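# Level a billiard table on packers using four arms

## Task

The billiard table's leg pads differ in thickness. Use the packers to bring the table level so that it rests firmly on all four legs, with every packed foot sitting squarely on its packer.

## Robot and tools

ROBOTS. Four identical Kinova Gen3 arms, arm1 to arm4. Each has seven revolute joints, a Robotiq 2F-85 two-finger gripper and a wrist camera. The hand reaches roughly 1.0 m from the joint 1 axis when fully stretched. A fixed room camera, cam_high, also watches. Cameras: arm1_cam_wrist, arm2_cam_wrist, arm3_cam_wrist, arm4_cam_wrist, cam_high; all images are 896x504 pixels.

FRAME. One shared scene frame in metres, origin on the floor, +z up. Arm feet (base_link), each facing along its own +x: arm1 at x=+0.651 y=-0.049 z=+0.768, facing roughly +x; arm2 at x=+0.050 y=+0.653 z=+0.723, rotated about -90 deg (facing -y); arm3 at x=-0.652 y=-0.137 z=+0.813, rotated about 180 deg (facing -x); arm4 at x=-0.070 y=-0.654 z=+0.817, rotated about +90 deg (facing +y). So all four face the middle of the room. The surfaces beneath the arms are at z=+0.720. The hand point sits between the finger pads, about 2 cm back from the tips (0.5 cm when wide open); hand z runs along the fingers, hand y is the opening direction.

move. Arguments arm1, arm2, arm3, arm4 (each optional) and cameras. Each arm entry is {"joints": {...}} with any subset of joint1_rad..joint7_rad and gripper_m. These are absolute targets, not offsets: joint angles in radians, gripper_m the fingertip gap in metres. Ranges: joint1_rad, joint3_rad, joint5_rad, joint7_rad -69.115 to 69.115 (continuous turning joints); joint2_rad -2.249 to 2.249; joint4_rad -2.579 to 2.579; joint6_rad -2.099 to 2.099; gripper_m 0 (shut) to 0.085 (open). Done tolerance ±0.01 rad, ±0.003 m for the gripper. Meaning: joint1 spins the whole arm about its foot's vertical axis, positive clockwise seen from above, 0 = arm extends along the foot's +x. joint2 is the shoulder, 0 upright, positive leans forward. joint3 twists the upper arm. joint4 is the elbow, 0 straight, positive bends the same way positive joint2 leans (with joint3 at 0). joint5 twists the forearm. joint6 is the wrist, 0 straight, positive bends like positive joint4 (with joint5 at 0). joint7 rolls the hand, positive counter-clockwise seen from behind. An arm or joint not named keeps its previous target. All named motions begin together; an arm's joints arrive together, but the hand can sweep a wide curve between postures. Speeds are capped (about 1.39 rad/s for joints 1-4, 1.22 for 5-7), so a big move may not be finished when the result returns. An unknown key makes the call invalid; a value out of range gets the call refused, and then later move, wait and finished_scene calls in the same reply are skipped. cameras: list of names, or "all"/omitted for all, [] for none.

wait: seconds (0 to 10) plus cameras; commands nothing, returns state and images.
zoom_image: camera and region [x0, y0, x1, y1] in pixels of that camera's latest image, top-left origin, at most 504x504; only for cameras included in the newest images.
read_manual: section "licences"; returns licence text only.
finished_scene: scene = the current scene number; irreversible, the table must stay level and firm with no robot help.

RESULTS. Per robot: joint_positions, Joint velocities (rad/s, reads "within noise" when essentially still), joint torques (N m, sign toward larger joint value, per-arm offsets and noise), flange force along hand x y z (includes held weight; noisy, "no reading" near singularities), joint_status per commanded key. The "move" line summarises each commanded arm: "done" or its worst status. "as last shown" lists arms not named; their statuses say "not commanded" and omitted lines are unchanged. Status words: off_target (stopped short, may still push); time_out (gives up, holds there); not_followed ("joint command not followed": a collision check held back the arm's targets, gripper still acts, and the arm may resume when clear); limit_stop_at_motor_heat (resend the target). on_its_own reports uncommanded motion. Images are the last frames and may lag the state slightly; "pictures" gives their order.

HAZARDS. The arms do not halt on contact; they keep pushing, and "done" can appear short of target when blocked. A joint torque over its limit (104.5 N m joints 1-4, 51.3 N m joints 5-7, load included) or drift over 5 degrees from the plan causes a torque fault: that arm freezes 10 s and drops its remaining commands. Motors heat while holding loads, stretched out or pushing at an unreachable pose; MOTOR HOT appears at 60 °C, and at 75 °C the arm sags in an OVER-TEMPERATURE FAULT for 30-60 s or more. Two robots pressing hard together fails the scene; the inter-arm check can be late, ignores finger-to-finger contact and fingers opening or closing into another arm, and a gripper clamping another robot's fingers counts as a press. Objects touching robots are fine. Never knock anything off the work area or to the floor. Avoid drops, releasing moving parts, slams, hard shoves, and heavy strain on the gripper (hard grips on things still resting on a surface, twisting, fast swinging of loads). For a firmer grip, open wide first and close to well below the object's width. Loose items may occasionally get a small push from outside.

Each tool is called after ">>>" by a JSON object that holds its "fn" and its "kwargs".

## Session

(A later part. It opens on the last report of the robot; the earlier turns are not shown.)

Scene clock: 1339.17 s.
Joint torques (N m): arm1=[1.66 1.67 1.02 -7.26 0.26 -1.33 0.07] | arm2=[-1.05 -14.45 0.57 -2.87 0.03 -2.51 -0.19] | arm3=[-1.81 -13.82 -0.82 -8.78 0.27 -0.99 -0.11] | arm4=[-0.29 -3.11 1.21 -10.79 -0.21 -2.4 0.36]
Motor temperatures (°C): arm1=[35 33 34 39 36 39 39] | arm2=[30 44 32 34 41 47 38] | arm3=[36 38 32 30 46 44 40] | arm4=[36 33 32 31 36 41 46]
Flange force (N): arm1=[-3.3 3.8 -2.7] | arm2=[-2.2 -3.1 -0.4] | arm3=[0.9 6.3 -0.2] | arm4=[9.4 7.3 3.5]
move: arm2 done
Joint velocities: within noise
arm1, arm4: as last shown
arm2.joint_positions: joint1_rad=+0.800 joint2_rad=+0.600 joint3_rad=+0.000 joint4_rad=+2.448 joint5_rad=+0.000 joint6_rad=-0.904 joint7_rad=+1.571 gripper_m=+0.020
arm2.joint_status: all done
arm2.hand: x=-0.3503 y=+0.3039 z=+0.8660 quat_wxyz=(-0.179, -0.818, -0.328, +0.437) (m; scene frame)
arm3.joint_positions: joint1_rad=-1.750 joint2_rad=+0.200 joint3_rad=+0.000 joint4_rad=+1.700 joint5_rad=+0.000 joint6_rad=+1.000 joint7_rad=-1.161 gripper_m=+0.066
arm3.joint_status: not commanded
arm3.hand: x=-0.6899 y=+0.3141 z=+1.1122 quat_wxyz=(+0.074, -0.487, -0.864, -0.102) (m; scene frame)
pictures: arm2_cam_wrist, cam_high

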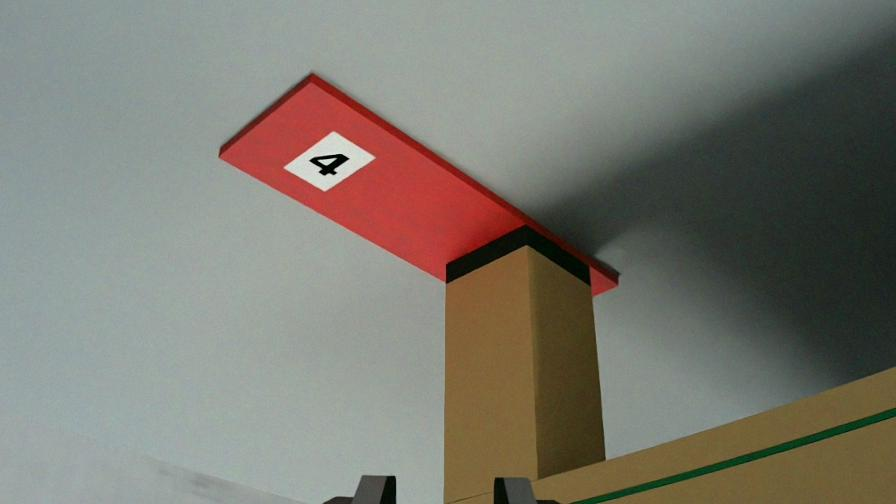

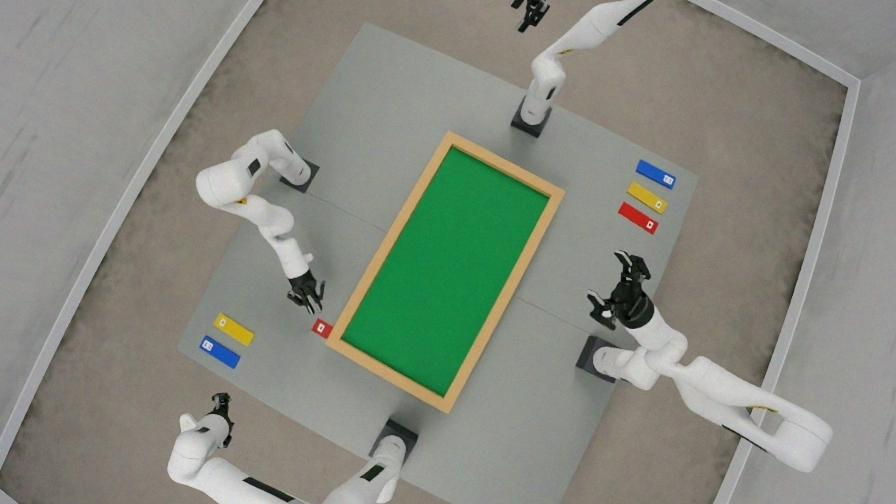

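>>> {"fn": "move", "kwargs": {"arm2": {"joints": {"joint2_rad": 0.1}}, "cameras": []}}

>>> {"fn": "move", "kwargs": {"arm2": {"joints": {"joint1_rad": -0.688}}, "cameras": []}}

>>> {"fn": "move", "kwargs": {"arm2": {"joints": {"joint2_rad": 0.638}}, "cameras": ["arm2_cam_wrist"]}}

Scene clock: 1353.83 s.
Joint torques (N m): arm1=[1.58 1.76 1.03 -7.27 0.26 -1.31 0.05] | arm2=[-1.01 -9.88 0.36 -7.81 0.04 -3.02 -0.18] | arm3=[-1.84 -13.76 -0.75 -8.78 0.28 -0.97 -0.13] | arm4=[-0.27 -3.1 1.23 -10.83 -0.22 -2.38 0.39]
Motor temperatures (°C): arm1=[35 33 34 39 36 39 39] | arm2=[30 43 32 34 41 46 38] | arm3=[36 37 32 30 46 44 40] | arm4=[36 33 32 31 36 41 46]
Flange force (N): arm1=[-3.0 3.8 -2.6] | arm2=[-1.6 -1.5 -0.6] | arm3=[0.8 6.2 -0.2] | arm4=[9.6 7.2 3.3]
move: arm2 done
Joint velocities: within noise
arm1, arm3, arm4: as last shown
arm2.joint_positions: joint1_rad=+0.800 joint2_rad=+0.100 joint3_rad=+0.000 joint4_rad=+2.448 joint5_rad=+0.000 joint6_rad=-0.904 joint7_rad=+1.571 gripper_m=+0.020
arm2.joint_status: all done
arm2.hand: x=-0.3540 y=+0.3025 z=+1.1358 quat_wxyz=(-0.254, -0.685, -0.274, +0.626) (m; scene frame)
pictures: none
No camera images: "cameras" was empty.

Scene clock: 1356.60 s.
Joint torques (N m): arm1=[1.67 1.71 1.03 -7.28 0.26 -1.34 0.03] | arm2=[-1.05 -9.61 0.27 -8.01 0.05 -3.04 -0.18] | arm3=[-1.82 -13.77 -0.75 -8.75 0.3 -0.96 -0.06] | arm4=[-0.3 -3.14 1.22 -10.82 -0.22 -2.38 0.37]
Motor temperatures (°C): arm1=[35 33 34 39 36 39 39] | arm2=[30 43 32 34 41 46 38] | arm3=[36 37 32 30 46 44 40] | arm4=[36 33 32 31 36 41 46]
Flange force (N): arm1=[-3.2 3.7 -2.7] | arm2=[-1.6 -1.4 -0.6] | arm3=[0.9 6.1 -0.2] | arm4=[9.6 7.3 3.4]
move: arm2 done
Joint velocities: within noise
arm1, arm3, arm4: as last shown
arm2.joint_positions: joint1_rad=-0.688 joint2_rad=+0.100 joint3_rad=+0.000 joint4_rad=+2.448 joint5_rad=+0.000 joint6_rad=-0.904 joint7_rad=+1.571 gripper_m=+0.020
arm2.joint_status: all done
arm2.hand: x=+0.3582 y=+0.2257 z=+1.1455 quat_wxyz=(-0.619, -0.318, -0.658, +0.288) (m; scene frame)
pictures: none
No camera images: "cameras" was empty.

Scene clock: 1358.40 s.
Joint torques (N m): arm1=[1.61 1.75 0.99 -7.3 0.27 -1.33 0.1] | arm2=[-1.13 -14.52 0.55 -2.7 0.04 -2.5 -0.17] | arm3=[-1.82 -13.82 -0.8 -8.77 0.25 -0.96 -0.12] | arm4=[-0.3 -3.15 1.26 -10.79 -0.22 -2.39 0.36]
Motor temperatures (°C): arm1=[35 33 34 39 36 39 39] | arm2=[30 43 32 34 41 46 38] | arm3=[36 37 32 30 46 44 40] | arm4=[36 33 32 31 36 41 46]
Flange force (N): arm1=[-3.0 3.8 -2.6] | arm2=[-2.3 -3.1 -0.4] | arm3=[0.9 6.2 -0.1] | arm4=[9.6 7.5 3.6]
move: arm2 done
Joint velocities: within noise
arm1, arm3, arm4: as last shown
arm2.joint_positions: joint1_rad=-0.688 joint2_rad=+0.638 joint3_rad=+0.000 joint4_rad=+2.448 joint5_rad=+0.000 joint6_rad=-0.904 joint7_rad=+1.571 gripper_m=+0.020
arm2.joint_status: all done
arm2.hand: x=+0.3590 y=+0.2315 z=+0.8557 quat_wxyz=(-0.422, -0.383, -0.799, +0.193) (m; scene frame)
pictures: arm2_cam_wrist

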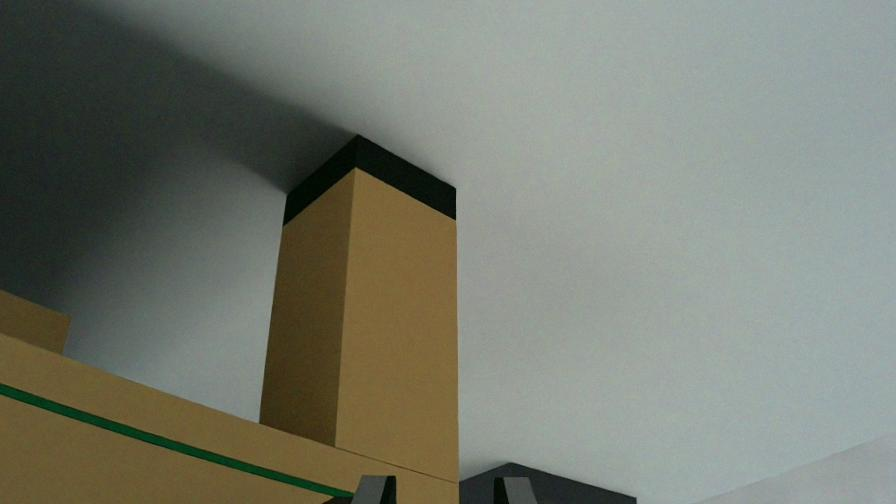

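>>> {"fn": "zoom_image", "kwargs": {"camera": "arm2_cam_wrist", "region": [250, 110, 490, 245]}}

Scaled by 2.100 from the camera's 896x504 image, which has a finer 1280x720 frame.

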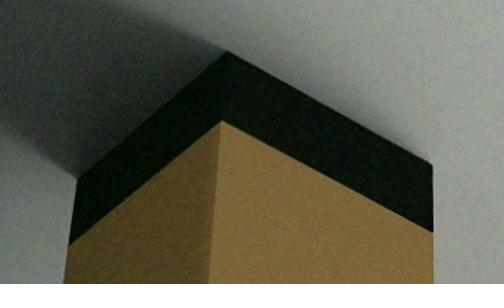

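>>> {"fn": "finished_scene", "kwargs": {"scene": 1}}

The scene is finished: the task was done.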